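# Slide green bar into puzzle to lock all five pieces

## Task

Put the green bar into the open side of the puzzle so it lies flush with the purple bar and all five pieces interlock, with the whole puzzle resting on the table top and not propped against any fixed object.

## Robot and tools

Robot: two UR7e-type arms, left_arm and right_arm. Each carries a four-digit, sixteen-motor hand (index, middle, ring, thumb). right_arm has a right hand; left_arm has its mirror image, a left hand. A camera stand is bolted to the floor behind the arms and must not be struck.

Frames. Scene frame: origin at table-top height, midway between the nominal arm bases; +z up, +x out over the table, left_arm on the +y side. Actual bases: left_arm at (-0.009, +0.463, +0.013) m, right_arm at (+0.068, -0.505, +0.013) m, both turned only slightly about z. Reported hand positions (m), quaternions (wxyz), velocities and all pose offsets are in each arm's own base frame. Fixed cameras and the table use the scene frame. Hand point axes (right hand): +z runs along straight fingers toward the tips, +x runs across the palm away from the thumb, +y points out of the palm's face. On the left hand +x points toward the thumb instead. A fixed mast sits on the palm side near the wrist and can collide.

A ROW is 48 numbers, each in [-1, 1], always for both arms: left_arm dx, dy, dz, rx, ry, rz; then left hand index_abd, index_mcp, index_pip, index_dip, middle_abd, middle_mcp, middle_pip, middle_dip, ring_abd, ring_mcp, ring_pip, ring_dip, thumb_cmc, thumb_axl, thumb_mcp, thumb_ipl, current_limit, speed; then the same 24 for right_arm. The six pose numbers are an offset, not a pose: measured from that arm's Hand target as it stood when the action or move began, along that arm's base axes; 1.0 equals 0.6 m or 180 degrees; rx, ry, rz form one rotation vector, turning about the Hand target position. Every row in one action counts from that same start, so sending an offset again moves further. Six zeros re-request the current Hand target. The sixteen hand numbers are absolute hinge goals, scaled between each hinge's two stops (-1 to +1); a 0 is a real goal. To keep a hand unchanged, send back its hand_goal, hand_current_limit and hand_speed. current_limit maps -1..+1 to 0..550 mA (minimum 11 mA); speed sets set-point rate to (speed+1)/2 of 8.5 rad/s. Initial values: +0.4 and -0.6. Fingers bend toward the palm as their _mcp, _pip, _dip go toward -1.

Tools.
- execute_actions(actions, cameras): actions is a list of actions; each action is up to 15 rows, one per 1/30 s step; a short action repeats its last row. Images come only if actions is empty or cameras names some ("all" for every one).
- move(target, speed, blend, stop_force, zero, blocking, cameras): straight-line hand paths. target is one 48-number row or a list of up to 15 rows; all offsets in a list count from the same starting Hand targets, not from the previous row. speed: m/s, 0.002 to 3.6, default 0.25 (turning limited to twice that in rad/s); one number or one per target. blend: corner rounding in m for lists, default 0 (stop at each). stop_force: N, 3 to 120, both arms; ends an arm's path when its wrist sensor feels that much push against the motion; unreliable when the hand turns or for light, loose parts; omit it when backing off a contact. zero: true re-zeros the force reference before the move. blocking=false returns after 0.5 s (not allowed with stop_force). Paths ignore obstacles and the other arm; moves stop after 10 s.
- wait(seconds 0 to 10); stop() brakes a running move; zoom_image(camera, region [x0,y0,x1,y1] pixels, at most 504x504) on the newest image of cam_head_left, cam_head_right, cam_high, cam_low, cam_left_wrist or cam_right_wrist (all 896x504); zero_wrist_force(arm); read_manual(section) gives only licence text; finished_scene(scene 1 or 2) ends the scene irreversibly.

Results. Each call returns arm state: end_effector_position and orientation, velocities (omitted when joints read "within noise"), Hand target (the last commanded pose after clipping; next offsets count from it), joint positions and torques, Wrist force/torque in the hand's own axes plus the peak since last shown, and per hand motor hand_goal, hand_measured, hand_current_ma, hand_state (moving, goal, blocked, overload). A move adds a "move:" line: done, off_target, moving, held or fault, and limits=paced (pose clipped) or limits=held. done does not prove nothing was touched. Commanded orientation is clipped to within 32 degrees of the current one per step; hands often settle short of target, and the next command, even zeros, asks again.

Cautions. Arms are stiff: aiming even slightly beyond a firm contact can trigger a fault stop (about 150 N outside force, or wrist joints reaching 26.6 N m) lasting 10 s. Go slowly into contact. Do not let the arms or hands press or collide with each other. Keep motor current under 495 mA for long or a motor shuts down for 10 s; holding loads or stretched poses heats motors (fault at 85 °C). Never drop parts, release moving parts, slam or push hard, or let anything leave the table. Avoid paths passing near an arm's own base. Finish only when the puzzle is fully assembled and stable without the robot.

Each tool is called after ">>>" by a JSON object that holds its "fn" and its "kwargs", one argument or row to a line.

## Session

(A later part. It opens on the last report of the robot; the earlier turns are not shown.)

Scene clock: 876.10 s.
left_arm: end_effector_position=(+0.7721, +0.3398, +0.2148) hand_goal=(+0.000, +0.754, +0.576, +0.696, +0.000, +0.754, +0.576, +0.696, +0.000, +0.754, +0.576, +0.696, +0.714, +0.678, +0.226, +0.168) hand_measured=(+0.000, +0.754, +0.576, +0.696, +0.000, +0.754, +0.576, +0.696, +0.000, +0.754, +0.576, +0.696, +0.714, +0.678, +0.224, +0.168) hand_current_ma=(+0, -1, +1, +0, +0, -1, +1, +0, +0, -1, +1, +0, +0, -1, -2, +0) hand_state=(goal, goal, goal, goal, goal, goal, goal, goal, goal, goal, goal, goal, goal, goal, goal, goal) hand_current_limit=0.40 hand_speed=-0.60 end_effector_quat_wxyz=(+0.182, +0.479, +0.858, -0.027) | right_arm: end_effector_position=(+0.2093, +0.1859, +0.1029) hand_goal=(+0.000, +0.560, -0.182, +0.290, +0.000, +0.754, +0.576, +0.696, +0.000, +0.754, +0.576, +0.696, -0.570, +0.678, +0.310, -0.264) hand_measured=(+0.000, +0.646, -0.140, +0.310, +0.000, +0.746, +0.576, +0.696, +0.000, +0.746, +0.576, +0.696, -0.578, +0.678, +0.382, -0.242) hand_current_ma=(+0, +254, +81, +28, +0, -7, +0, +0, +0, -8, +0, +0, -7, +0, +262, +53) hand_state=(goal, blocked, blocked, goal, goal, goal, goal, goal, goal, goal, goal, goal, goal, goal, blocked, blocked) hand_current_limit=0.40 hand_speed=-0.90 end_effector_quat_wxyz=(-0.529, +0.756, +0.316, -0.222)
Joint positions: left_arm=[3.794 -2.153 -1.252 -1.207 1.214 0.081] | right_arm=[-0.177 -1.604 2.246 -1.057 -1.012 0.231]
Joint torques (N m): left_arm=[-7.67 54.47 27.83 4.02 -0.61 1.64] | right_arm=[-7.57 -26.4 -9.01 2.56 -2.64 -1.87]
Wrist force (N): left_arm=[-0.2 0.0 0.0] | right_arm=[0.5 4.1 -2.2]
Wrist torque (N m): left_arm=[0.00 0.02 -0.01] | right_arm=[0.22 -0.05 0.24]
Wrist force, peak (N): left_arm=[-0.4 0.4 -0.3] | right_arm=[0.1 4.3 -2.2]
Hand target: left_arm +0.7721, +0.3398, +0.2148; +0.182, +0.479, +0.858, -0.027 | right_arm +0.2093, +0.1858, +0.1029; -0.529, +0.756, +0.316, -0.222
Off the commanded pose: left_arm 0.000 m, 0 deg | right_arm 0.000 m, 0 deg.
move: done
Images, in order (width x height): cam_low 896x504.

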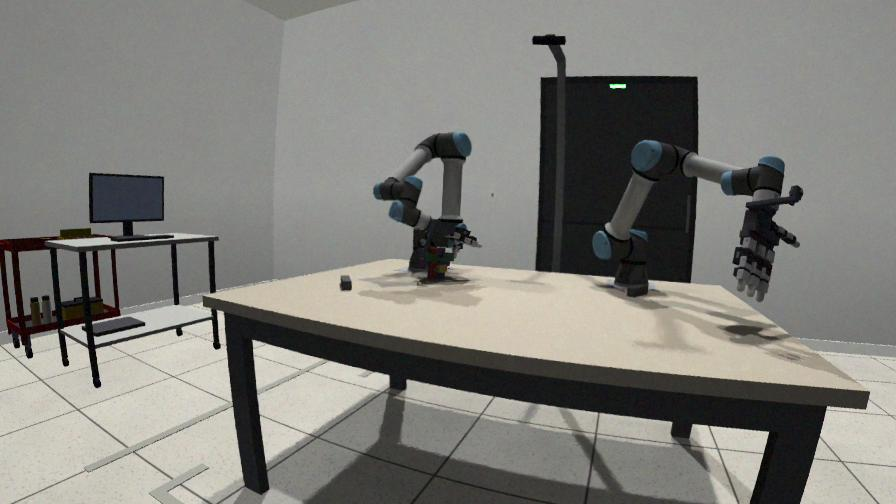

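>>> {"fn": "move", "kwargs": {
  "target": [0,0,0,0,0,0, 0,0.754,0.576,0.696,0,0.754,0.576,0.696,0,0.754,0.576,0.696,0.714,0.678,0.226,0.168,0.4,-0.6, 0.0003,0.0004,-0.02,0,0,0, 0,0.56,-0.182,0.29,0,0.754,0.576,0.696,0,0.754,0.576,0.696,-0.571,0.678,0.31,-0.265,0.4,-0.9],
  "speed": 0.01,
  "stop_force": 3,
  "cameras": ["cam_low","cam_right_wrist"]
}}

>>> {"fn": "zoom_image", "kwargs": {
  "camera": "cam_low",
  "region": [425, 235, 465, 275]
}}

>>> {"fn": "zoom_image", "kwargs": {
  "camera": "cam_right_wrist",
  "region": [500, 0, 896, 300]
}}

Scene clock: 883.63 s.
left_arm: end_effector_position=(+0.7721, +0.3398, +0.2148) hand_goal=(+0.000, +0.754, +0.576, +0.696, +0.000, +0.754, +0.576, +0.696, +0.000, +0.754, +0.576, +0.696, +0.714, +0.678, +0.226, +0.168) hand_measured=(+0.000, +0.754, +0.576, +0.696, +0.000, +0.754, +0.576, +0.696, +0.000, +0.754, +0.576, +0.696, +0.714, +0.678, +0.224, +0.168) hand_current_ma=(+0, -1, +1, +0, +0, -1, +1, +0, +0, -1, +1, +0, +0, -1, -2, +0) hand_state=(goal, goal, goal, goal, goal, goal, goal, goal, goal, goal, goal, goal, goal, goal, goal, goal) hand_current_limit=0.40 hand_speed=-0.60 end_effector_quat_wxyz=(+0.182, +0.479, +0.858, -0.027) | right_arm: end_effector_position=(+0.2095, +0.1861, +0.0909) hand_goal=(+0.000, +0.560, -0.182, +0.290, +0.000, +0.754, +0.576, +0.696, +0.000, +0.754, +0.576, +0.696, -0.570, +0.678, +0.310, -0.264) hand_measured=(+0.000, +0.646, -0.140, +0.310, +0.000, +0.746, +0.576, +0.696, +0.000, +0.746, +0.576, +0.696, -0.578, +0.678, +0.382, -0.240) hand_current_ma=(+0, +252, +81, +28, +0, -7, +0, +0, +0, -8, +0, +0, -8, +0, +262, +55) hand_state=(goal, blocked, blocked, goal, goal, goal, goal, goal, goal, goal, goal, goal, goal, goal, blocked, blocked) hand_current_limit=0.40 hand_speed=-0.90 end_effector_quat_wxyz=(-0.529, +0.756, +0.316, -0.222)
Joint positions: left_arm=[3.794 -2.153 -1.252 -1.207 1.214 0.081] | right_arm=[-0.176 -1.582 2.263 -1.097 -1.011 0.231]
Joint torques (N m): left_arm=[-7.67 54.37 28.22 3.97 -0.61 1.77] | right_arm=[9.61 -6.03 -8.77 -1.36 3.45 1.75]
Wrist force (N): left_arm=[-0.3 0.2 -0.1] | right_arm=[0.2 3.6 -2.4]
Wrist torque (N m): left_arm=[0.04 0.03 -0.02] | right_arm=[0.23 -0.03 0.17]
Wrist force, peak (N): left_arm=[-0.3 0.2 -0.5] | right_arm=[0.6 4.4 -2.5]
Hand target: left_arm +0.7721, +0.3398, +0.2148; +0.182, +0.479, +0.858, -0.027 | right_arm +0.2095, +0.1861, +0.0909; -0.529, +0.756, +0.316, -0.222
Off the commanded pose: left_arm 0.000 m, 0 deg | right_arm 0.000 m, 0 deg.
move: done
camera_calibration:
cam_right_wrist: T_world_to_cam=[[-0.367415, -0.721528, -0.586859, 0.292218], [0.0631816, -0.648898, 0.758248, -0.0105916], [-0.927909, 0.241513, 0.284002, 0.248233], [0, 0, 0, 1]] pos_world=[0.338372, 0.144019, 0.109023]
Images, in order (width x height): cam_low 896x504, cam_right_wrist 896x504.

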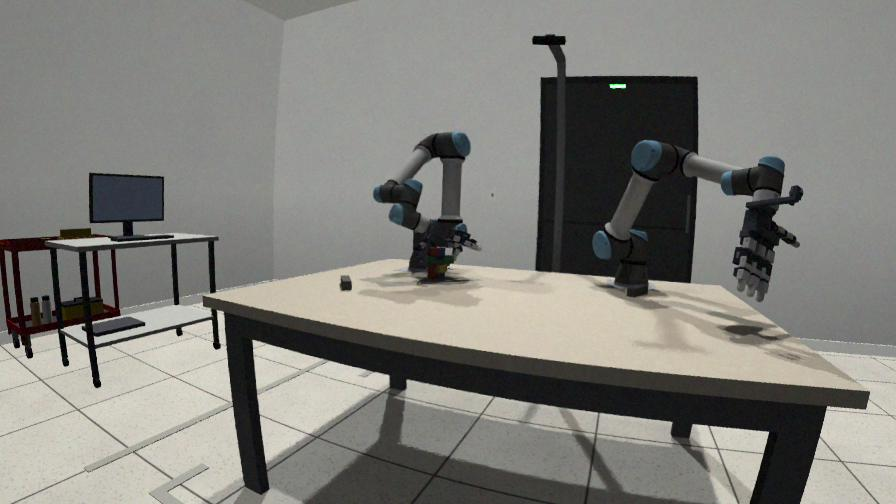

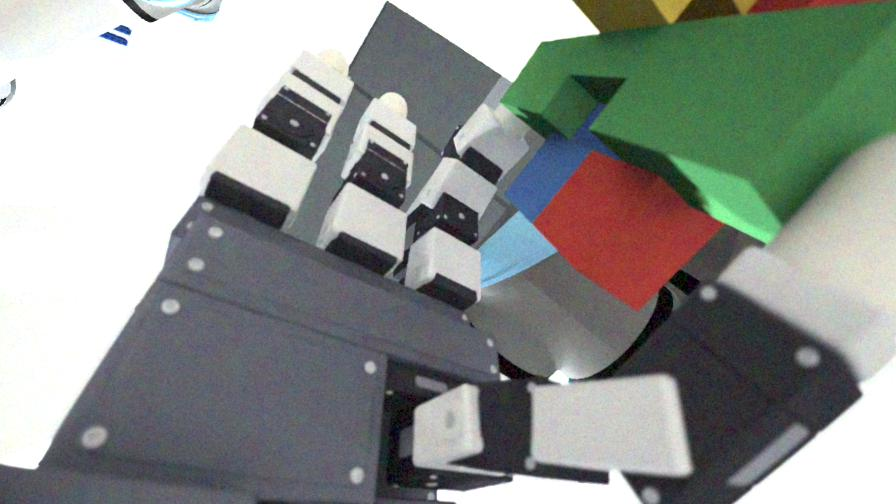

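Scaled by 12.600 from the camera's 896x504 image, which has a finer 1280x720 frame.

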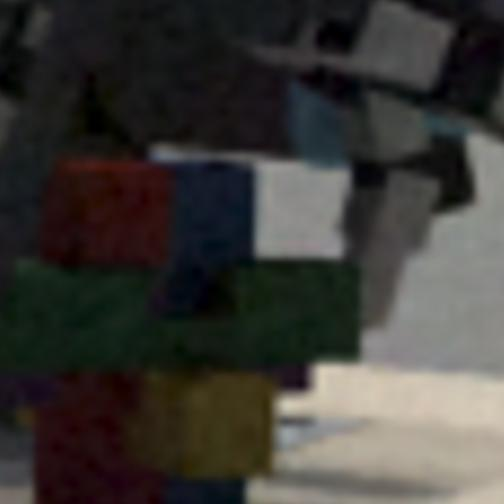

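Scaled by 1.273 from the camera's 896x504 image, which has a finer 1280x720 frame.

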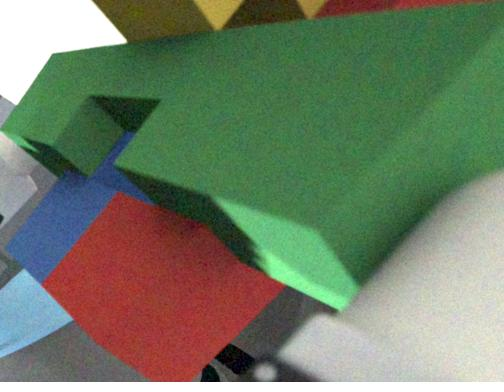

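>>> {"fn": "move", "kwargs": {
  "target": [0,0,0,0,0,0, 0,0.754,0.576,0.696,0,0.754,0.576,0.696,0,0.754,0.576,0.696,0.714,0.678,0.226,0.168,0.4,-0.6, 0,0,-0.0133,0,0,0, 0,0.56,-0.182,0.29,0,0.754,0.576,0.696,0,0.754,0.576,0.696,-0.571,0.678,0.31,-0.265,0.4,-0.9],
  "speed": 0.006,
  "stop_force": 3,
  "cameras": ["cam_low","cam_right_wrist"]
}}

>>> {"fn": "zoom_image", "kwargs": {
  "camera": "cam_low",
  "region": [425, 235, 465, 275]
}}

>>> {"fn": "zoom_image", "kwargs": {
  "camera": "cam_right_wrist",
  "region": [500, 0, 896, 300]
}}

Scene clock: 890.97 s.
left_arm: end_effector_position=(+0.7721, +0.3398, +0.2148) hand_goal=(+0.000, +0.754, +0.576, +0.696, +0.000, +0.754, +0.576, +0.696, +0.000, +0.754, +0.576, +0.696, +0.714, +0.678, +0.226, +0.168) hand_measured=(+0.000, +0.754, +0.576, +0.696, +0.000, +0.754, +0.576, +0.696, +0.000, +0.754, +0.576, +0.696, +0.714, +0.678, +0.224, +0.168) hand_current_ma=(+0, -1, +1, +0, +0, -1, +1, +0, +0, -1, +1, +0, +0, -1, -2, +0) hand_state=(goal, goal, goal, goal, goal, goal, goal, goal, goal, goal, goal, goal, goal, goal, goal, goal) hand_current_limit=0.40 hand_speed=-0.60 end_effector_quat_wxyz=(+0.182, +0.479, +0.858, -0.027) | right_arm: end_effector_position=(+0.2095, +0.1861, +0.0898) hand_goal=(+0.000, +0.560, -0.182, +0.290, +0.000, +0.754, +0.576, +0.696, +0.000, +0.754, +0.576, +0.696, -0.570, +0.678, +0.310, -0.264) hand_measured=(+0.000, +0.646, -0.140, +0.310, +0.000, +0.746, +0.576, +0.696, +0.000, +0.746, +0.576, +0.696, -0.584, +0.678, +0.382, -0.240) hand_current_ma=(+0, +252, +81, +28, +0, -7, +0, +0, +0, -8, +0, +0, -18, +0, +262, +55) hand_state=(goal, blocked, blocked, goal, goal, goal, goal, goal, goal, goal, goal, goal, goal, goal, blocked, blocked) hand_current_limit=0.40 hand_speed=-0.90 end_effector_quat_wxyz=(-0.529, +0.756, +0.316, -0.222)
Joint positions: left_arm=[3.794 -2.153 -1.252 -1.207 1.214 0.081] | right_arm=[-0.176 -1.579 2.264 -1.101 -1.011 0.231]
Joint torques (N m): left_arm=[-7.53 54.4 27.87 3.9 -0.62 1.66] | right_arm=[10.68 -26.61 -19.6 2.44 2.84 1.42]
Wrist force (N): left_arm=[-0.2 0.0 0.0] | right_arm=[1.1 2.4 -2.1]
Wrist torque (N m): left_arm=[-0.01 0.02 -0.02] | right_arm=[0.16 -0.05 0.19]
Wrist force, peak (N): left_arm=[-0.7 -0.3 0.2] | right_arm=[0.2 3.9 -2.5]
Hand target: left_arm +0.7721, +0.3398, +0.2148; +0.182, +0.479, +0.858, -0.027 | right_arm +0.2095, +0.1861, +0.0898; -0.529, +0.756, +0.316, -0.222 (not the last commanded pose)
Off the commanded pose: left_arm 0.000 m, 0 deg | right_arm 0.007 m, 0 deg.
move: contact (right_arm)
camera_calibration:
cam_right_wrist: T_world_to_cam=[[-0.367415, -0.721528, -0.586859, 0.291572], [0.0631816, -0.648898, 0.758248, -0.00975749], [-0.927909, 0.241513, 0.284002, 0.248545], [0, 0, 0, 1]] pos_world=[0.338372, 0.144019, 0.107923]
Images, in order (width x height): cam_low 896x504, cam_right_wrist 896x504.

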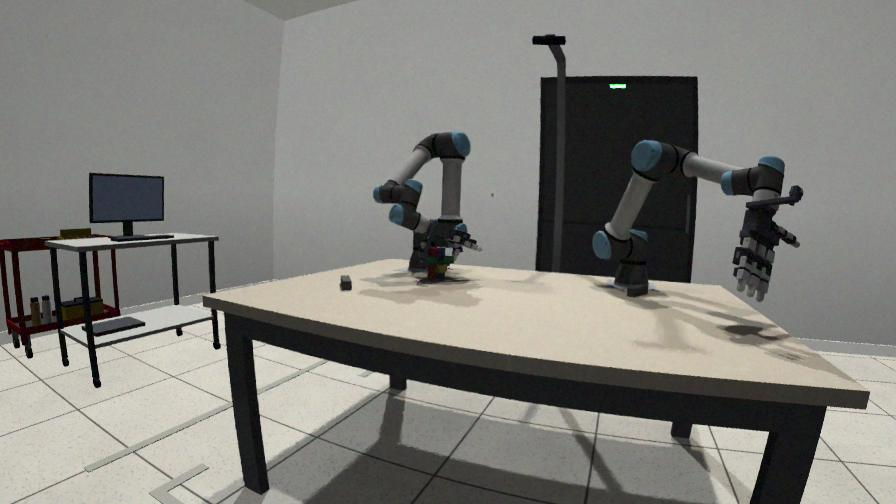

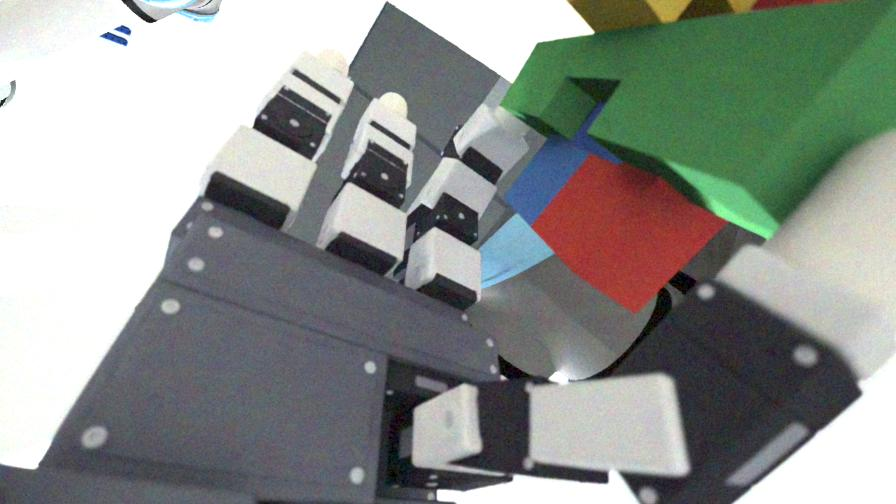

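Scaled by 12.600 from the camera's 896x504 image, which has a finer 1280x720 frame.

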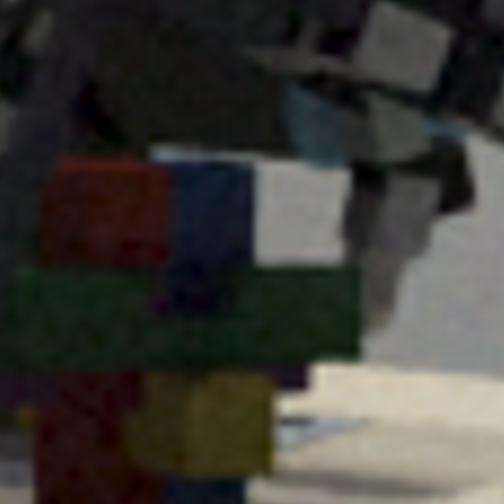

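Scaled by 1.273 from the camera's 896x504 image, which has a finer 1280x720 frame.

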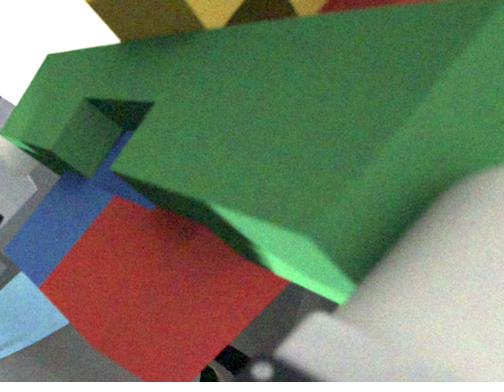

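>>> {"fn": "move", "kwargs": {
  "target": [0,0,0,0,0,0, 0,0.754,0.576,0.696,0,0.754,0.576,0.696,0,0.754,0.576,0.696,0.714,0.678,0.226,0.168,0.4,-0.6, 0,0,0.005,0,0,0, 0,0.56,-0.182,0.29,0,0.754,0.576,0.696,0,0.754,0.576,0.696,-0.571,0.678,0.31,-0.265,0.4,-0.9],
  "speed": 0.01,
  "cameras": ["cam_right_wrist"]
}}

>>> {"fn": "zoom_image", "kwargs": {
  "camera": "cam_right_wrist",
  "region": [500, 0, 896, 300]
}}

Scene clock: 899.73 s.
left_arm: end_effector_position=(+0.7721, +0.3398, +0.2148) hand_goal=(+0.000, +0.754, +0.576, +0.696, +0.000, +0.754, +0.576, +0.696, +0.000, +0.754, +0.576, +0.696, +0.714, +0.678, +0.226, +0.168) hand_measured=(+0.000, +0.754, +0.576, +0.696, +0.000, +0.754, +0.576, +0.696, +0.000, +0.754, +0.576, +0.696, +0.714, +0.678, +0.224, +0.168) hand_current_ma=(+0, -1, +1, +0, +0, -1, +1, +0, +0, -1, +1, +0, +0, -1, -2, +0) hand_state=(goal, goal, goal, goal, goal, goal, goal, goal, goal, goal, goal, goal, goal, goal, goal, goal) hand_current_limit=0.40 hand_speed=-0.60 end_effector_quat_wxyz=(+0.182, +0.479, +0.858, -0.027) | right_arm: end_effector_position=(+0.2095, +0.1861, +0.0927) hand_goal=(+0.000, +0.560, -0.182, +0.290, +0.000, +0.754, +0.576, +0.696, +0.000, +0.754, +0.576, +0.696, -0.570, +0.678, +0.310, -0.264) hand_measured=(+0.000, +0.646, -0.140, +0.310, +0.000, +0.746, +0.576, +0.696, +0.000, +0.746, +0.576, +0.696, -0.582, +0.678, +0.382, -0.240) hand_current_ma=(+0, +252, +81, +28, +0, -7, +0, +0, +0, -8, +0, +0, -16, +0, +262, +55) hand_state=(goal, blocked, blocked, goal, goal, goal, goal, goal, goal, goal, goal, goal, goal, goal, blocked, blocked) hand_current_limit=0.40 hand_speed=-0.90 end_effector_quat_wxyz=(-0.529, +0.756, +0.316, -0.222)
Joint positions: left_arm=[3.794 -2.153 -1.252 -1.207 1.214 0.081] | right_arm=[-0.176 -1.585 2.26 -1.091 -1.011 0.231]
Joint torques (N m): left_arm=[-7.59 54.44 28.26 3.94 -0.61 1.66] | right_arm=[9.34 -26.33 -20.16 2.19 2.79 1.58]
Wrist force (N): left_arm=[-0.3 0.3 0.0] | right_arm=[0.0 3.9 -1.7]
Wrist torque (N m): left_arm=[0.04 0.04 -0.02] | right_arm=[0.18 -0.01 0.16]
Wrist force, peak (N): left_arm=[-0.4 0.5 -0.4] | right_arm=[0.2 4.5 -1.9]
Hand target: left_arm +0.7721, +0.3398, +0.2148; +0.182, +0.479, +0.858, -0.027 | right_arm +0.2095, +0.1861, +0.0928; -0.529, +0.756, +0.316, -0.222
Off the commanded pose: left_arm 0.000 m, 0 deg | right_arm 0.000 m, 0 deg.
move: done
camera_calibration:
cam_right_wrist: T_world_to_cam=[[-0.367415, -0.721528, -0.586859, 0.293333], [0.0631816, -0.648898, 0.758248, -0.0120322], [-0.927909, 0.241513, 0.284002, 0.247693], [0, 0, 0, 1]] pos_world=[0.338372, 0.144019, 0.110923]
Images, in order (width x height): cam_right_wrist 896x504.

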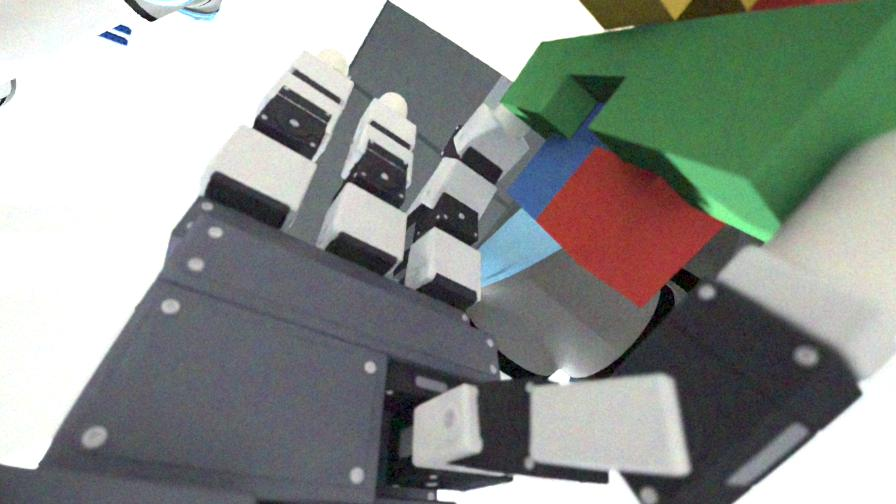

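Scaled by 1.273 from the camera's 896x504 image, which has a finer 1280x720 frame.

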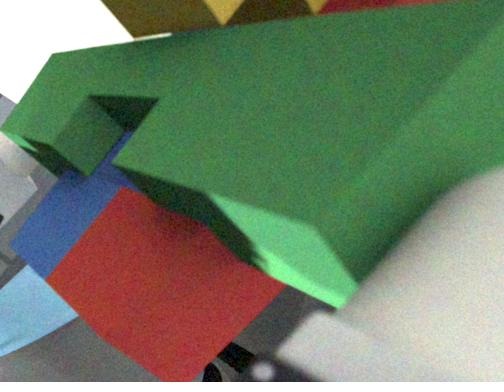

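>>> {"fn": "move", "kwargs": {
  "target": [0,0,0,0,0,0, 0,0.754,0.576,0.696,0,0.754,0.576,0.696,0,0.754,0.576,0.696,0.714,0.678,0.226,0.168,0.4,-0.6, -0.00085,-0.00103,0,0,0,0, 0,0.56,-0.182,0.29,0,0.754,0.576,0.696,0,0.754,0.576,0.696,-0.571,0.678,0.31,-0.265,0.4,-0.9],
  "speed": 0.005
}}

>>> {"fn": "move", "kwargs": {
  "target": [0,0,0,0,0,0, 0,0.754,0.576,0.696,0,0.754,0.576,0.696,0,0.754,0.576,0.696,0.714,0.678,0.226,0.168,0.4,-0.6, 0,0,-0.01,0,0,0, 0,0.56,-0.182,0.29,0,0.754,0.576,0.696,0,0.754,0.576,0.696,-0.571,0.678,0.31,-0.265,0.4,-0.9],
  "speed": 0.006,
  "stop_force": 3,
  "cameras": ["cam_low","cam_right_wrist"]
}}

>>> {"fn": "zoom_image", "kwargs": {
  "camera": "cam_low",
  "region": [425, 235, 465, 275]
}}

>>> {"fn": "zoom_image", "kwargs": {
  "camera": "cam_right_wrist",
  "region": [500, 0, 896, 300]
}}

Scene clock: 905.17 s.
left_arm: end_effector_position=(+0.7721, +0.3398, +0.2148) hand_goal=(+0.000, +0.754, +0.576, +0.696, +0.000, +0.754, +0.576, +0.696, +0.000, +0.754, +0.576, +0.696, +0.714, +0.678, +0.226, +0.168) hand_measured=(+0.000, +0.754, +0.576, +0.696, +0.000, +0.754, +0.576, +0.696, +0.000, +0.754, +0.576, +0.696, +0.714, +0.678, +0.224, +0.168) hand_current_ma=(+0, -1, +1, +0, +0, -1, +1, +0, +0, -1, +1, +0, +0, -1, -2, +0) hand_state=(goal, goal, goal, goal, goal, goal, goal, goal, goal, goal, goal, goal, goal, goal, goal, goal) hand_current_limit=0.40 hand_speed=-0.60 end_effector_quat_wxyz=(+0.182, +0.479, +0.858, -0.027) | right_arm: end_effector_position=(+0.2090, +0.1855, +0.0928) hand_goal=(+0.000, +0.560, -0.182, +0.290, +0.000, +0.754, +0.576, +0.696, +0.000, +0.754, +0.576, +0.696, -0.570, +0.678, +0.310, -0.264) hand_measured=(+0.000, +0.646, -0.140, +0.310, +0.000, +0.746, +0.576, +0.696, +0.000, +0.746, +0.576, +0.696, -0.582, +0.678, +0.382, -0.240) hand_current_ma=(+0, +252, +81, +28, +0, -7, +0, +0, +0, -8, +0, +0, -16, +0, +262, +55) hand_state=(goal, blocked, blocked, goal, goal, goal, goal, goal, goal, goal, goal, goal, goal, goal, blocked, blocked) hand_current_limit=0.40 hand_speed=-0.90 end_effector_quat_wxyz=(-0.529, +0.756, +0.316, -0.222)
Joint positions: left_arm=[3.794 -2.153 -1.252 -1.207 1.214 0.081] | right_arm=[-0.178 -1.587 2.261 -1.09 -1.013 0.23]
Joint torques (N m): left_arm=[-7.43 54.63 28.26 4 -0.62 1.7] | right_arm=[-10.47 -26.93 -8.87 2.61 -2.58 -1.79]
Wrist force (N): left_arm=[0.0 0.0 0.3] | right_arm=[0.3 4.1 -2.1]
Wrist torque (N m): left_arm=[-0.02 0.00 0.01] | right_arm=[0.23 -0.03 0.25]
Wrist force, peak (N): left_arm=[-0.6 -0.4 0.1] | right_arm=[0.2 4.5 -1.9]
Hand target: left_arm +0.7721, +0.3398, +0.2148; +0.182, +0.479, +0.858, -0.027 | right_arm +0.2090, +0.1855, +0.0928; -0.529, +0.756, +0.316, -0.222
Off the commanded pose: left_arm 0.000 m, 0 deg | right_arm 0.000 m, 0 deg.
move: done

Scene clock: 906.63 s.
left_arm: end_effector_position=(+0.7721, +0.3398, +0.2148) hand_goal=(+0.000, +0.754, +0.576, +0.696, +0.000, +0.754, +0.576, +0.696, +0.000, +0.754, +0.576, +0.696, +0.714, +0.678, +0.226, +0.168) hand_measured=(+0.000, +0.754, +0.576, +0.696, +0.000, +0.754, +0.576, +0.696, +0.000, +0.754, +0.576, +0.696, +0.714, +0.678, +0.224, +0.168) hand_current_ma=(+0, -1, +1, +0, +0, -1, +1, +0, +0, -1, +1, +0, +0, -1, -2, +0) hand_state=(goal, goal, goal, goal, goal, goal, goal, goal, goal, goal, goal, goal, goal, goal, goal, goal) hand_current_limit=0.40 hand_speed=-0.60 end_effector_quat_wxyz=(+0.182, +0.479, +0.858, -0.027) | right_arm: end_effector_position=(+0.2090, +0.1855, +0.0904) hand_goal=(+0.000, +0.560, -0.182, +0.290, +0.000, +0.754, +0.576, +0.696, +0.000, +0.754, +0.576, +0.696, -0.570, +0.678, +0.310, -0.264) hand_measured=(+0.000, +0.646, -0.140, +0.310, +0.000, +0.746, +0.576, +0.696, +0.000, +0.746, +0.576, +0.696, -0.586, +0.678, +0.382, -0.240) hand_current_ma=(+0, +252, +81, +28, +0, -7, +0, +0, +0, -8, +0, +0, -20, +0, +261, +55) hand_state=(goal, blocked, blocked, goal, goal, goal, goal, goal, goal, goal, goal, goal, goal, goal, blocked, blocked) hand_current_limit=0.40 hand_speed=-0.90 end_effector_quat_wxyz=(-0.529, +0.756, +0.316, -0.222)
Joint positions: left_arm=[3.794 -2.153 -1.252 -1.207 1.214 0.081] | right_arm=[-0.178 -1.582 2.265 -1.098 -1.013 0.23]
Joint torques (N m): left_arm=[-7.63 53.85 28.19 3.96 -0.67 1.73] | right_arm=[-8.3 -26.34 -19.86 2.64 -2.6 -1.77]
Wrist force (N): left_arm=[0.1 0.0 0.0] | right_arm=[0.8 3.2 -2.4]
Wrist torque (N m): left_arm=[0.00 -0.02 0.01] | right_arm=[0.23 -0.02 0.24]
Wrist force, peak (N): left_arm=[-0.7 -0.1 -0.1] | right_arm=[0.4 4.2 -2.0]
Hand target: left_arm +0.7721, +0.3398, +0.2148; +0.182, +0.479, +0.858, -0.027 | right_arm +0.2090, +0.1855, +0.0904; -0.529, +0.756, +0.316, -0.222 (not the last commanded pose)
Off the commanded pose: left_arm 0.000 m, 0 deg | right_arm 0.004 m, 0 deg.
move: contact (right_arm)
camera_calibration:
cam_right_wrist: T_world_to_cam=[[-0.367415, -0.721528, -0.586859, 0.291308], [0.0631816, -0.648898, 0.758248, -0.0105702], [-0.927909, 0.241513, 0.284002, 0.248056], [0, 0, 0, 1]] pos_world=[0.337872, 0.143419, 0.108523]
Images, in order (width x height): cam_low 896x504, cam_right_wrist 896x504.

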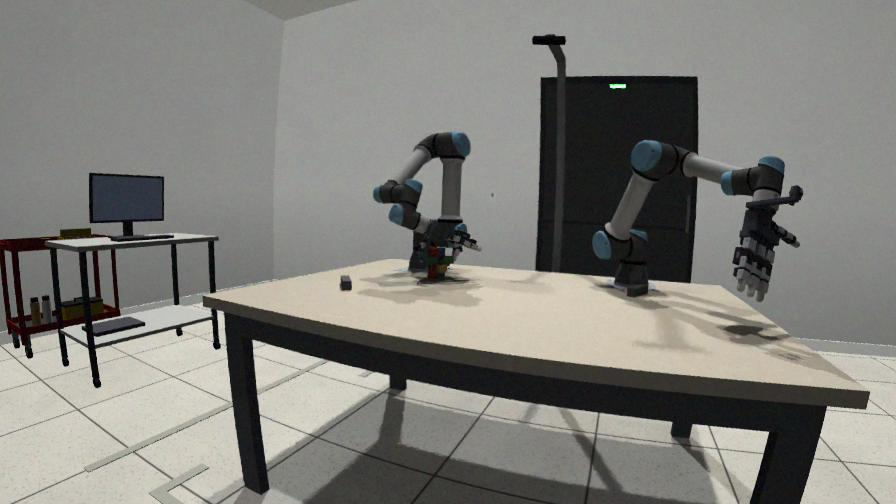

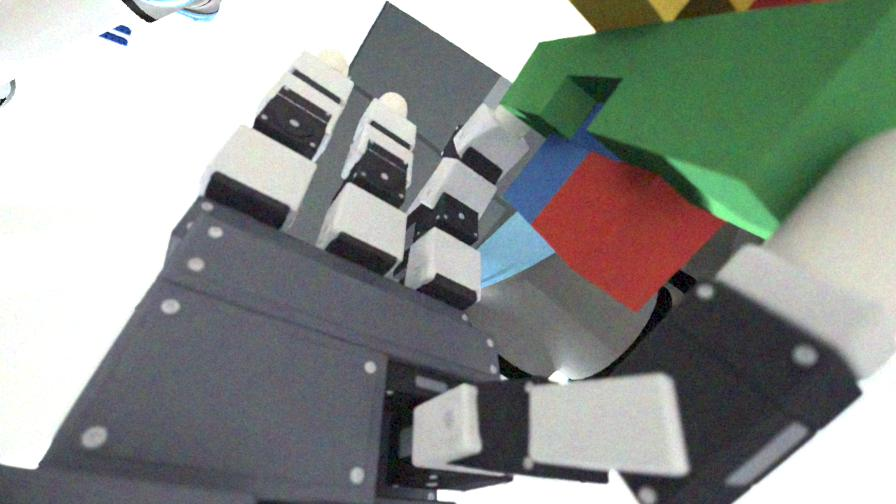

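Scaled by 12.600 from the camera's 896x504 image, which has a finer 1280x720 frame.

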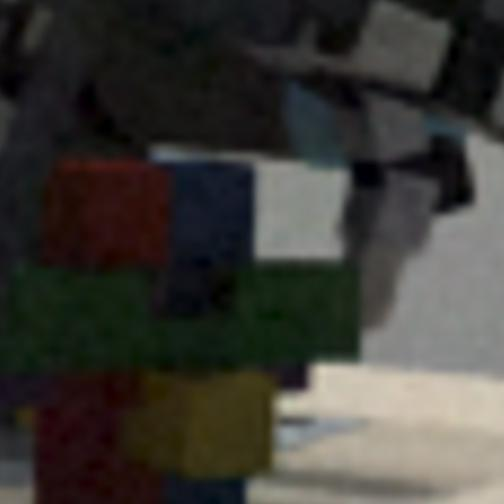

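Scaled by 1.273 from the camera's 896x504 image, which has a finer 1280x720 frame.

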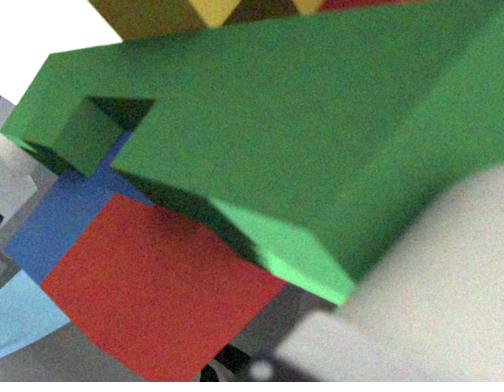

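>>> {"fn": "move", "kwargs": {
  "target": [
    [0,0,0,0,0,0, 0,0.754,0.576,0.696,0,0.754,0.576,0.696,0,0.754,0.576,0.696,0.714,0.678,0.226,0.168,0.4,-0.6, 0,0,0.004,0,0,0, 0,0.56,-0.182,0.29,0,0.754,0.576,0.696,0,0.754,0.576,0.696,-0.571,0.678,0.31,-0.265,0.4,-0.9],
    [0,0,0,0,0,0, 0,0.754,0.576,0.696,0,0.754,0.576,0.696,0,0.754,0.576,0.696,0.714,0.678,0.226,0.168,0.4,-0.6, -0.00085,-0.00103,0.004,0,0,0, 0,0.56,-0.182,0.29,0,0.754,0.576,0.696,0,0.754,0.576,0.696,-0.571,0.678,0.31,-0.265,0.4,-0.9]
  ],
  "speed": 0.006,
  "cameras": ["cam_right_wrist"]
}}

>>> {"fn": "zoom_image", "kwargs": {
  "camera": "cam_right_wrist",
  "region": [500, 100, 700, 260]
}}

Scene clock: 916.67 s.
left_arm: end_effector_position=(+0.7721, +0.3398, +0.2148) hand_goal=(+0.000, +0.754, +0.576, +0.696, +0.000, +0.754, +0.576, +0.696, +0.000, +0.754, +0.576, +0.696, +0.714, +0.678, +0.226, +0.168) hand_measured=(+0.000, +0.754, +0.576, +0.696, +0.000, +0.754, +0.576, +0.696, +0.000, +0.754, +0.576, +0.696, +0.714, +0.678, +0.224, +0.168) hand_current_ma=(+0, -1, +1, +0, +0, -1, +1, +0, +0, -1, +1, +0, +0, -1, -2, +0) hand_state=(goal, goal, goal, goal, goal, goal, goal, goal, goal, goal, goal, goal, goal, goal, goal, goal) hand_current_limit=0.40 hand_speed=-0.60 end_effector_quat_wxyz=(+0.182, +0.479, +0.858, -0.027) | right_arm: end_effector_position=(+0.2085, +0.1849, +0.0928) hand_goal=(+0.000, +0.560, -0.182, +0.290, +0.000, +0.754, +0.576, +0.696, +0.000, +0.754, +0.576, +0.696, -0.570, +0.678, +0.310, -0.264) hand_measured=(+0.000, +0.646, -0.140, +0.310, +0.000, +0.746, +0.576, +0.696, +0.000, +0.746, +0.576, +0.696, -0.584, +0.678, +0.382, -0.240) hand_current_ma=(+0, +252, +82, +29, +0, -7, +0, +0, +0, -8, +0, +0, -17, +0, +260, +55) hand_state=(goal, blocked, blocked, goal, goal, goal, goal, goal, goal, goal, goal, goal, goal, goal, blocked, blocked) hand_current_limit=0.40 hand_speed=-0.90 end_effector_quat_wxyz=(-0.529, +0.756, +0.316, -0.222)
Joint positions: left_arm=[3.794 -2.153 -1.252 -1.207 1.214 0.081] | right_arm=[-0.18 -1.588 2.263 -1.09 -1.015 0.229]
Joint torques (N m): left_arm=[-7.82 54.11 28.76 3.93 -0.63 1.71] | right_arm=[-9.58 -26.19 -9.16 2.58 -2.56 -1.4]
Wrist force (N): left_arm=[-0.2 0.0 -0.2] | right_arm=[0.6 3.4 -2.1]
Wrist torque (N m): left_arm=[0.02 0.03 -0.02] | right_arm=[0.16 -0.04 0.22]
Wrist force, peak (N): left_arm=[-0.6 -0.4 0.0] | right_arm=[0.2 4.3 -2.0]
Hand target: left_arm +0.7721, +0.3398, +0.2148; +0.182, +0.479, +0.858, -0.027 | right_arm +0.2085, +0.1848, +0.0928; -0.529, +0.756, +0.316, -0.222
Off the commanded pose: left_arm 0.000 m, 0 deg | right_arm 0.000 m, 0 deg.
move: done
camera_calibration:
cam_right_wrist: T_world_to_cam=[[-0.367328, -0.721527, -0.586914, 0.292113], [0.0630909, -0.648905, 0.758249, -0.0127226], [-0.927949, 0.241497, 0.283883, 0.247177], [0, 0, 0, 1]] pos_world=[0.337472, 0.142819, 0.110923]
Images, in order (width x height): cam_right_wrist 896x504.

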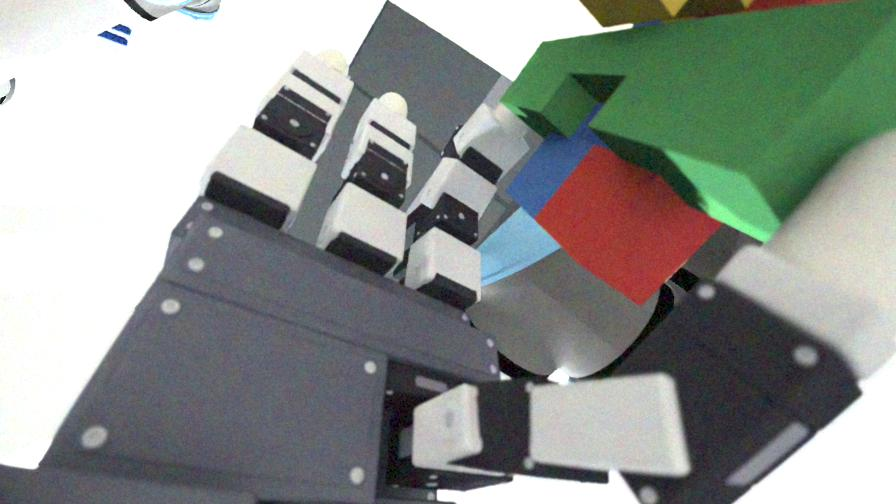

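Scaled by 2.520 from the camera's 896x504 image, which has a finer 1280x720 frame.

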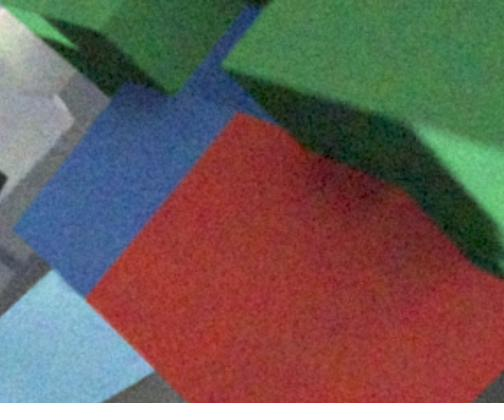

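>>> {"fn": "move", "kwargs": {
  "target": [0,0,0,0,0,0, 0,0.754,0.576,0.696,0,0.754,0.576,0.696,0,0.754,0.576,0.696,0.714,0.678,0.226,0.168,0.4,-0.6, 0,0,-0.01,0,0,0, 0,0.56,-0.182,0.29,0,0.754,0.576,0.696,0,0.754,0.576,0.696,-0.571,0.678,0.31,-0.265,0.4,-0.9],
  "speed": 0.006,
  "stop_force": 3,
  "cameras": ["cam_low","cam_right_wrist"]
}}

>>> {"fn": "zoom_image", "kwargs": {
  "camera": "cam_low",
  "region": [425, 235, 465, 275]
}}

>>> {"fn": "zoom_image", "kwargs": {
  "camera": "cam_right_wrist",
  "region": [500, 0, 896, 300]
}}

Scene clock: 925.37 s.
left_arm: end_effector_position=(+0.7721, +0.3398, +0.2148) hand_goal=(+0.000, +0.754, +0.576, +0.696, +0.000, +0.754, +0.576, +0.696, +0.000, +0.754, +0.576, +0.696, +0.714, +0.678, +0.226, +0.168) hand_measured=(+0.000, +0.754, +0.576, +0.696, +0.000, +0.754, +0.576, +0.696, +0.000, +0.754, +0.576, +0.696, +0.714, +0.678, +0.224, +0.168) hand_current_ma=(+0, -1, +1, +0, +0, -1, +1, +0, +0, -1, +1, +0, +0, -1, -2, +0) hand_state=(goal, goal, goal, goal, goal, goal, goal, goal, goal, goal, goal, goal, goal, goal, goal, goal) hand_current_limit=0.40 hand_speed=-0.60 end_effector_quat_wxyz=(+0.182, +0.479, +0.858, -0.027) | right_arm: end_effector_position=(+0.2085, +0.1848, +0.0868) hand_goal=(+0.000, +0.560, -0.182, +0.290, +0.000, +0.754, +0.576, +0.696, +0.000, +0.754, +0.576, +0.696, -0.570, +0.678, +0.310, -0.264) hand_measured=(+0.000, +0.646, -0.140, +0.310, +0.000, +0.746, +0.576, +0.696, +0.000, +0.746, +0.576, +0.696, -0.584, +0.678, +0.382, -0.240) hand_current_ma=(+0, +252, +82, +29, +0, -7, +0, +0, +0, -8, +0, +0, -17, +0, +260, +55) hand_state=(goal, blocked, blocked, goal, goal, goal, goal, goal, goal, goal, goal, goal, goal, goal, blocked, blocked) hand_current_limit=0.40 hand_speed=-0.90 end_effector_quat_wxyz=(-0.529, +0.756, +0.316, -0.222)
Joint positions: left_arm=[3.794 -2.153 -1.252 -1.207 1.214 0.081] | right_arm=[-0.18 -1.577 2.271 -1.11 -1.015 0.229]
Joint torques (N m): left_arm=[-7.66 54.37 29.26 3.92 -0.8 1.67] | right_arm=[-8.43 -7.03 -8.76 -1.26 -2.49 -1.71]
Wrist force (N): left_arm=[-0.1 0.1 0.3] | right_arm=[0.8 3.3 -2.1]
Wrist torque (N m): left_arm=[-0.01 0.02 -0.01] | right_arm=[0.18 -0.05 0.24]
Wrist force, peak (N): left_arm=[-0.6 -0.3 -0.5] | right_arm=[0.7 4.3 -2.2]
Hand target: left_arm +0.7721, +0.3398, +0.2148; +0.182, +0.479, +0.858, -0.027 | right_arm +0.2085, +0.1848, +0.0868; -0.529, +0.756, +0.316, -0.222
Off the commanded pose: left_arm 0.000 m, 0 deg | right_arm 0.000 m, 0 deg.
move: done
camera_calibration:
cam_right_wrist: T_world_to_cam=[[-0.367415, -0.721528, -0.586859, 0.288579], [0.0631816, -0.648898, 0.758248, -0.00819825], [-0.927909, 0.241513, 0.284002, 0.248759], [0, 0, 0, 1]] pos_world=[0.337372, 0.142819, 0.104923]
Images, in order (width x height): cam_low 896x504, cam_right_wrist 896x504.

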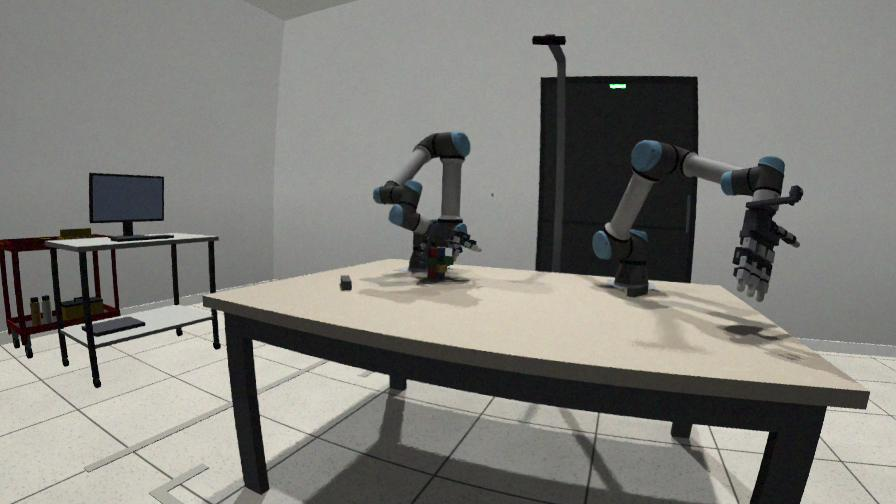

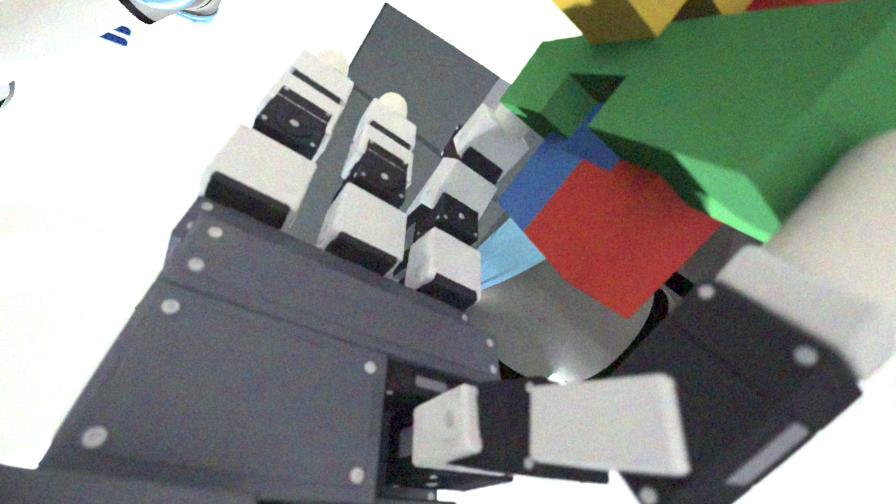

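Scaled by 12.600 from the camera's 896x504 image, which has a finer 1280x720 frame.

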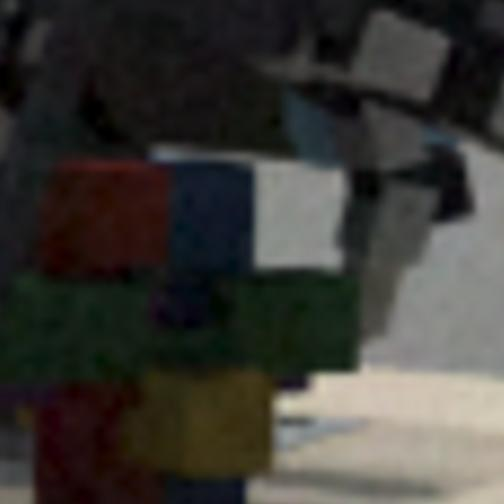

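Scaled by 1.273 from the camera's 896x504 image, which has a finer 1280x720 frame.

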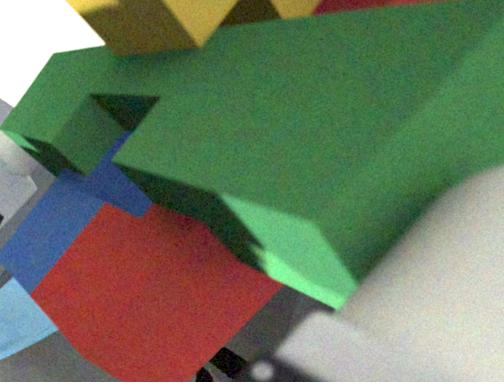

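>>> {"fn": "move", "kwargs": {
  "target": [0,0,0,0,0,0, 0,0.754,0.576,0.696,0,0.754,0.576,0.696,0,0.754,0.576,0.696,0.714,0.678,0.226,0.168,0.4,-0.6, 0,0,-0.0217,0,0,0, 0,0.56,-0.182,0.29,0,0.754,0.576,0.696,0,0.754,0.576,0.696,-0.571,0.678,0.31,-0.265,0.4,-0.9],
  "speed": 0.006,
  "stop_force": 3,
  "cameras": ["cam_low","cam_right_wrist"]
}}

>>> {"fn": "zoom_image", "kwargs": {
  "camera": "cam_low",
  "region": [425, 235, 465, 275]
}}

>>> {"fn": "zoom_image", "kwargs": {
  "camera": "cam_right_wrist",
  "region": [500, 0, 896, 300]
}}

Scene clock: 932.47 s.
left_arm: end_effector_position=(+0.7721, +0.3398, +0.2148) hand_goal=(+0.000, +0.754, +0.576, +0.696, +0.000, +0.754, +0.576, +0.696, +0.000, +0.754, +0.576, +0.696, +0.714, +0.678, +0.226, +0.168) hand_measured=(+0.000, +0.754, +0.576, +0.696, +0.000, +0.754, +0.576, +0.696, +0.000, +0.754, +0.576, +0.696, +0.714, +0.678, +0.224, +0.168) hand_current_ma=(+0, -1, +1, +0, +0, -1, +1, +0, +0, -1, +1, +0, +0, -1, -2, +0) hand_state=(goal, goal, goal, goal, goal, goal, goal, goal, goal, goal, goal, goal, goal, goal, goal, goal) hand_current_limit=0.40 hand_speed=-0.60 end_effector_quat_wxyz=(+0.182, +0.479, +0.858, -0.027) | right_arm: end_effector_position=(+0.2085, +0.1848, +0.0749) hand_goal=(+0.000, +0.560, -0.182, +0.290, +0.000, +0.754, +0.576, +0.696, +0.000, +0.754, +0.576, +0.696, -0.570, +0.678, +0.310, -0.264) hand_measured=(-0.002, +0.646, -0.140, +0.310, +0.000, +0.746, +0.576, +0.696, +0.000, +0.746, +0.576, +0.696, -0.586, +0.678, +0.382, -0.240) hand_current_ma=(+0, +252, +82, +29, +0, -7, +0, +0, +0, -8, +0, +0, -21, +0, +260, +55) hand_state=(goal, blocked, blocked, goal, goal, goal, goal, goal, goal, goal, goal, goal, goal, goal, blocked, blocked) hand_current_limit=0.40 hand_speed=-0.90 end_effector_quat_wxyz=(-0.529, +0.756, +0.316, -0.222)
Joint positions: left_arm=[3.794 -2.153 -1.252 -1.207 1.214 0.081] | right_arm=[-0.18 -1.552 2.287 -1.149 -1.015 0.229]
Joint torques (N m): left_arm=[-7.12 53.78 29.41 4.09 -0.64 1.74] | right_arm=[-5.16 -26.03 -18.86 2.53 -1.74 -0.03]
Wrist force (N): left_arm=[-0.2 0.5 0.0] | right_arm=[1.0 2.6 -2.8]
Wrist torque (N m): left_arm=[0.06 0.02 -0.02] | right_arm=[0.20 -0.04 0.24]
Wrist force, peak (N): left_arm=[-0.5 0.2 -0.4] | right_arm=[1.0 3.6 -2.1]
Hand target: left_arm +0.7721, +0.3398, +0.2148; +0.182, +0.479, +0.858, -0.027 | right_arm +0.2085, +0.1848, +0.0749; -0.529, +0.756, +0.316, -0.222 (not the last commanded pose)
Off the commanded pose: left_arm 0.000 m, 0 deg | right_arm 0.001 m, 0 deg.
move: contact (right_arm)
camera_calibration:
cam_right_wrist: T_world_to_cam=[[-0.36742, -0.721481, -0.586913, 0.281595], [0.0631545, -0.64895, 0.758206, 0.000845423], [-0.927909, 0.241513, 0.284002, 0.252139], [0, 0, 0, 1]] pos_world=[0.337372, 0.142819, 0.093023]
Images, in order (width x height): cam_low 896x504, cam_right_wrist 896x504.

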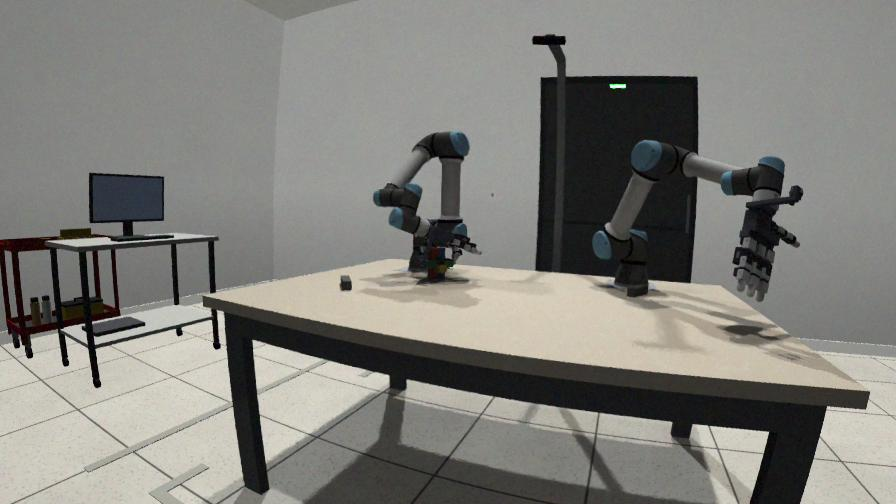

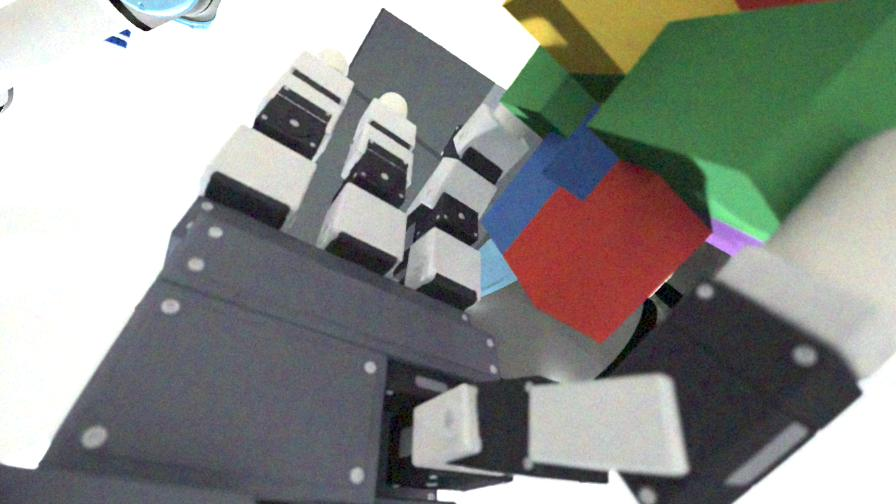

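Scaled by 12.600 from the camera's 896x504 image, which has a finer 1280x720 frame.

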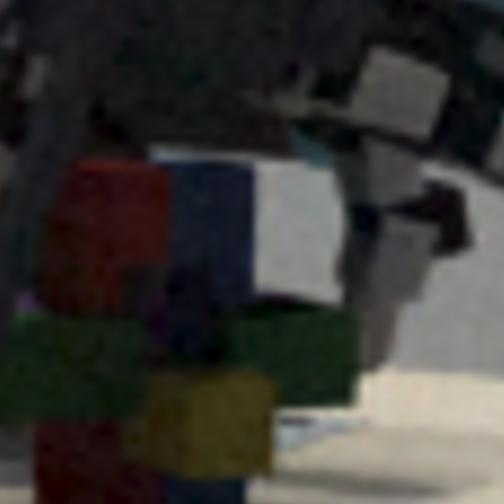

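Scaled by 1.273 from the camera's 896x504 image, which has a finer 1280x720 frame.

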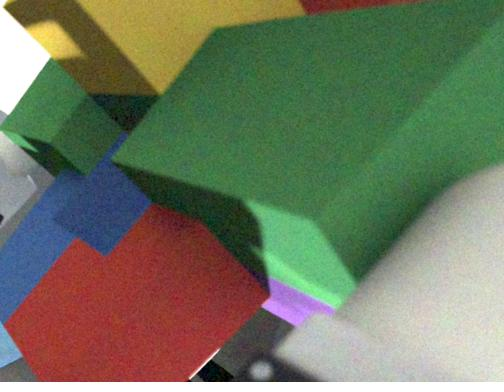

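>>> {"fn": "zoom_image", "kwargs": {
  "camera": "cam_right_wrist",
  "region": [640, 140, 800, 280]
}}

>>> {"fn": "zoom_image", "kwargs": {
  "camera": "cam_low",
  "region": [415, 240, 475, 290]
}}

>>> {"fn": "zoom_image", "kwargs": {
  "camera": "cam_right_wrist",
  "region": [490, 0, 650, 140]
}}

Scaled by 3.150 from the camera's 896x504 image, which has a finer 1280x720 frame.

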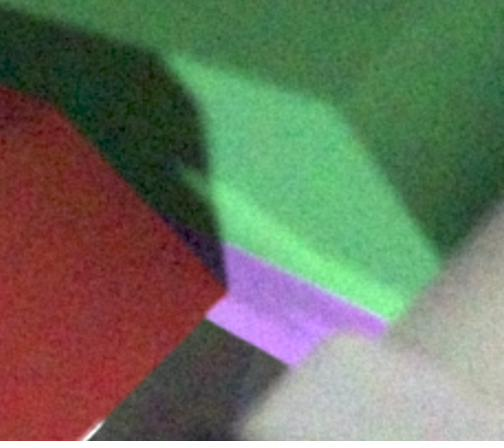

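Scaled by 8.400 from the camera's 896x504 image, which has a finer 1280x720 frame.

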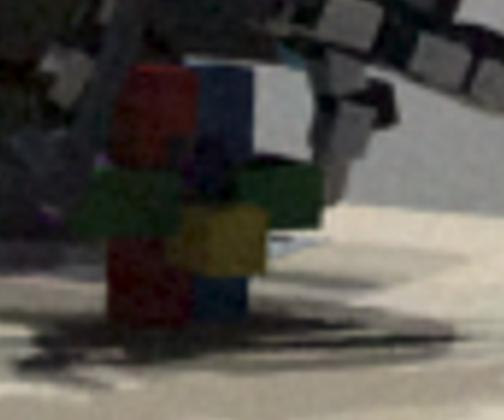

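Scaled by 3.150 from the camera's 896x504 image, which has a finer 1280x720 frame.

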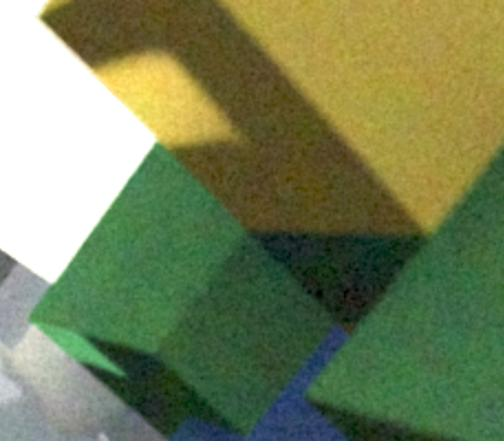

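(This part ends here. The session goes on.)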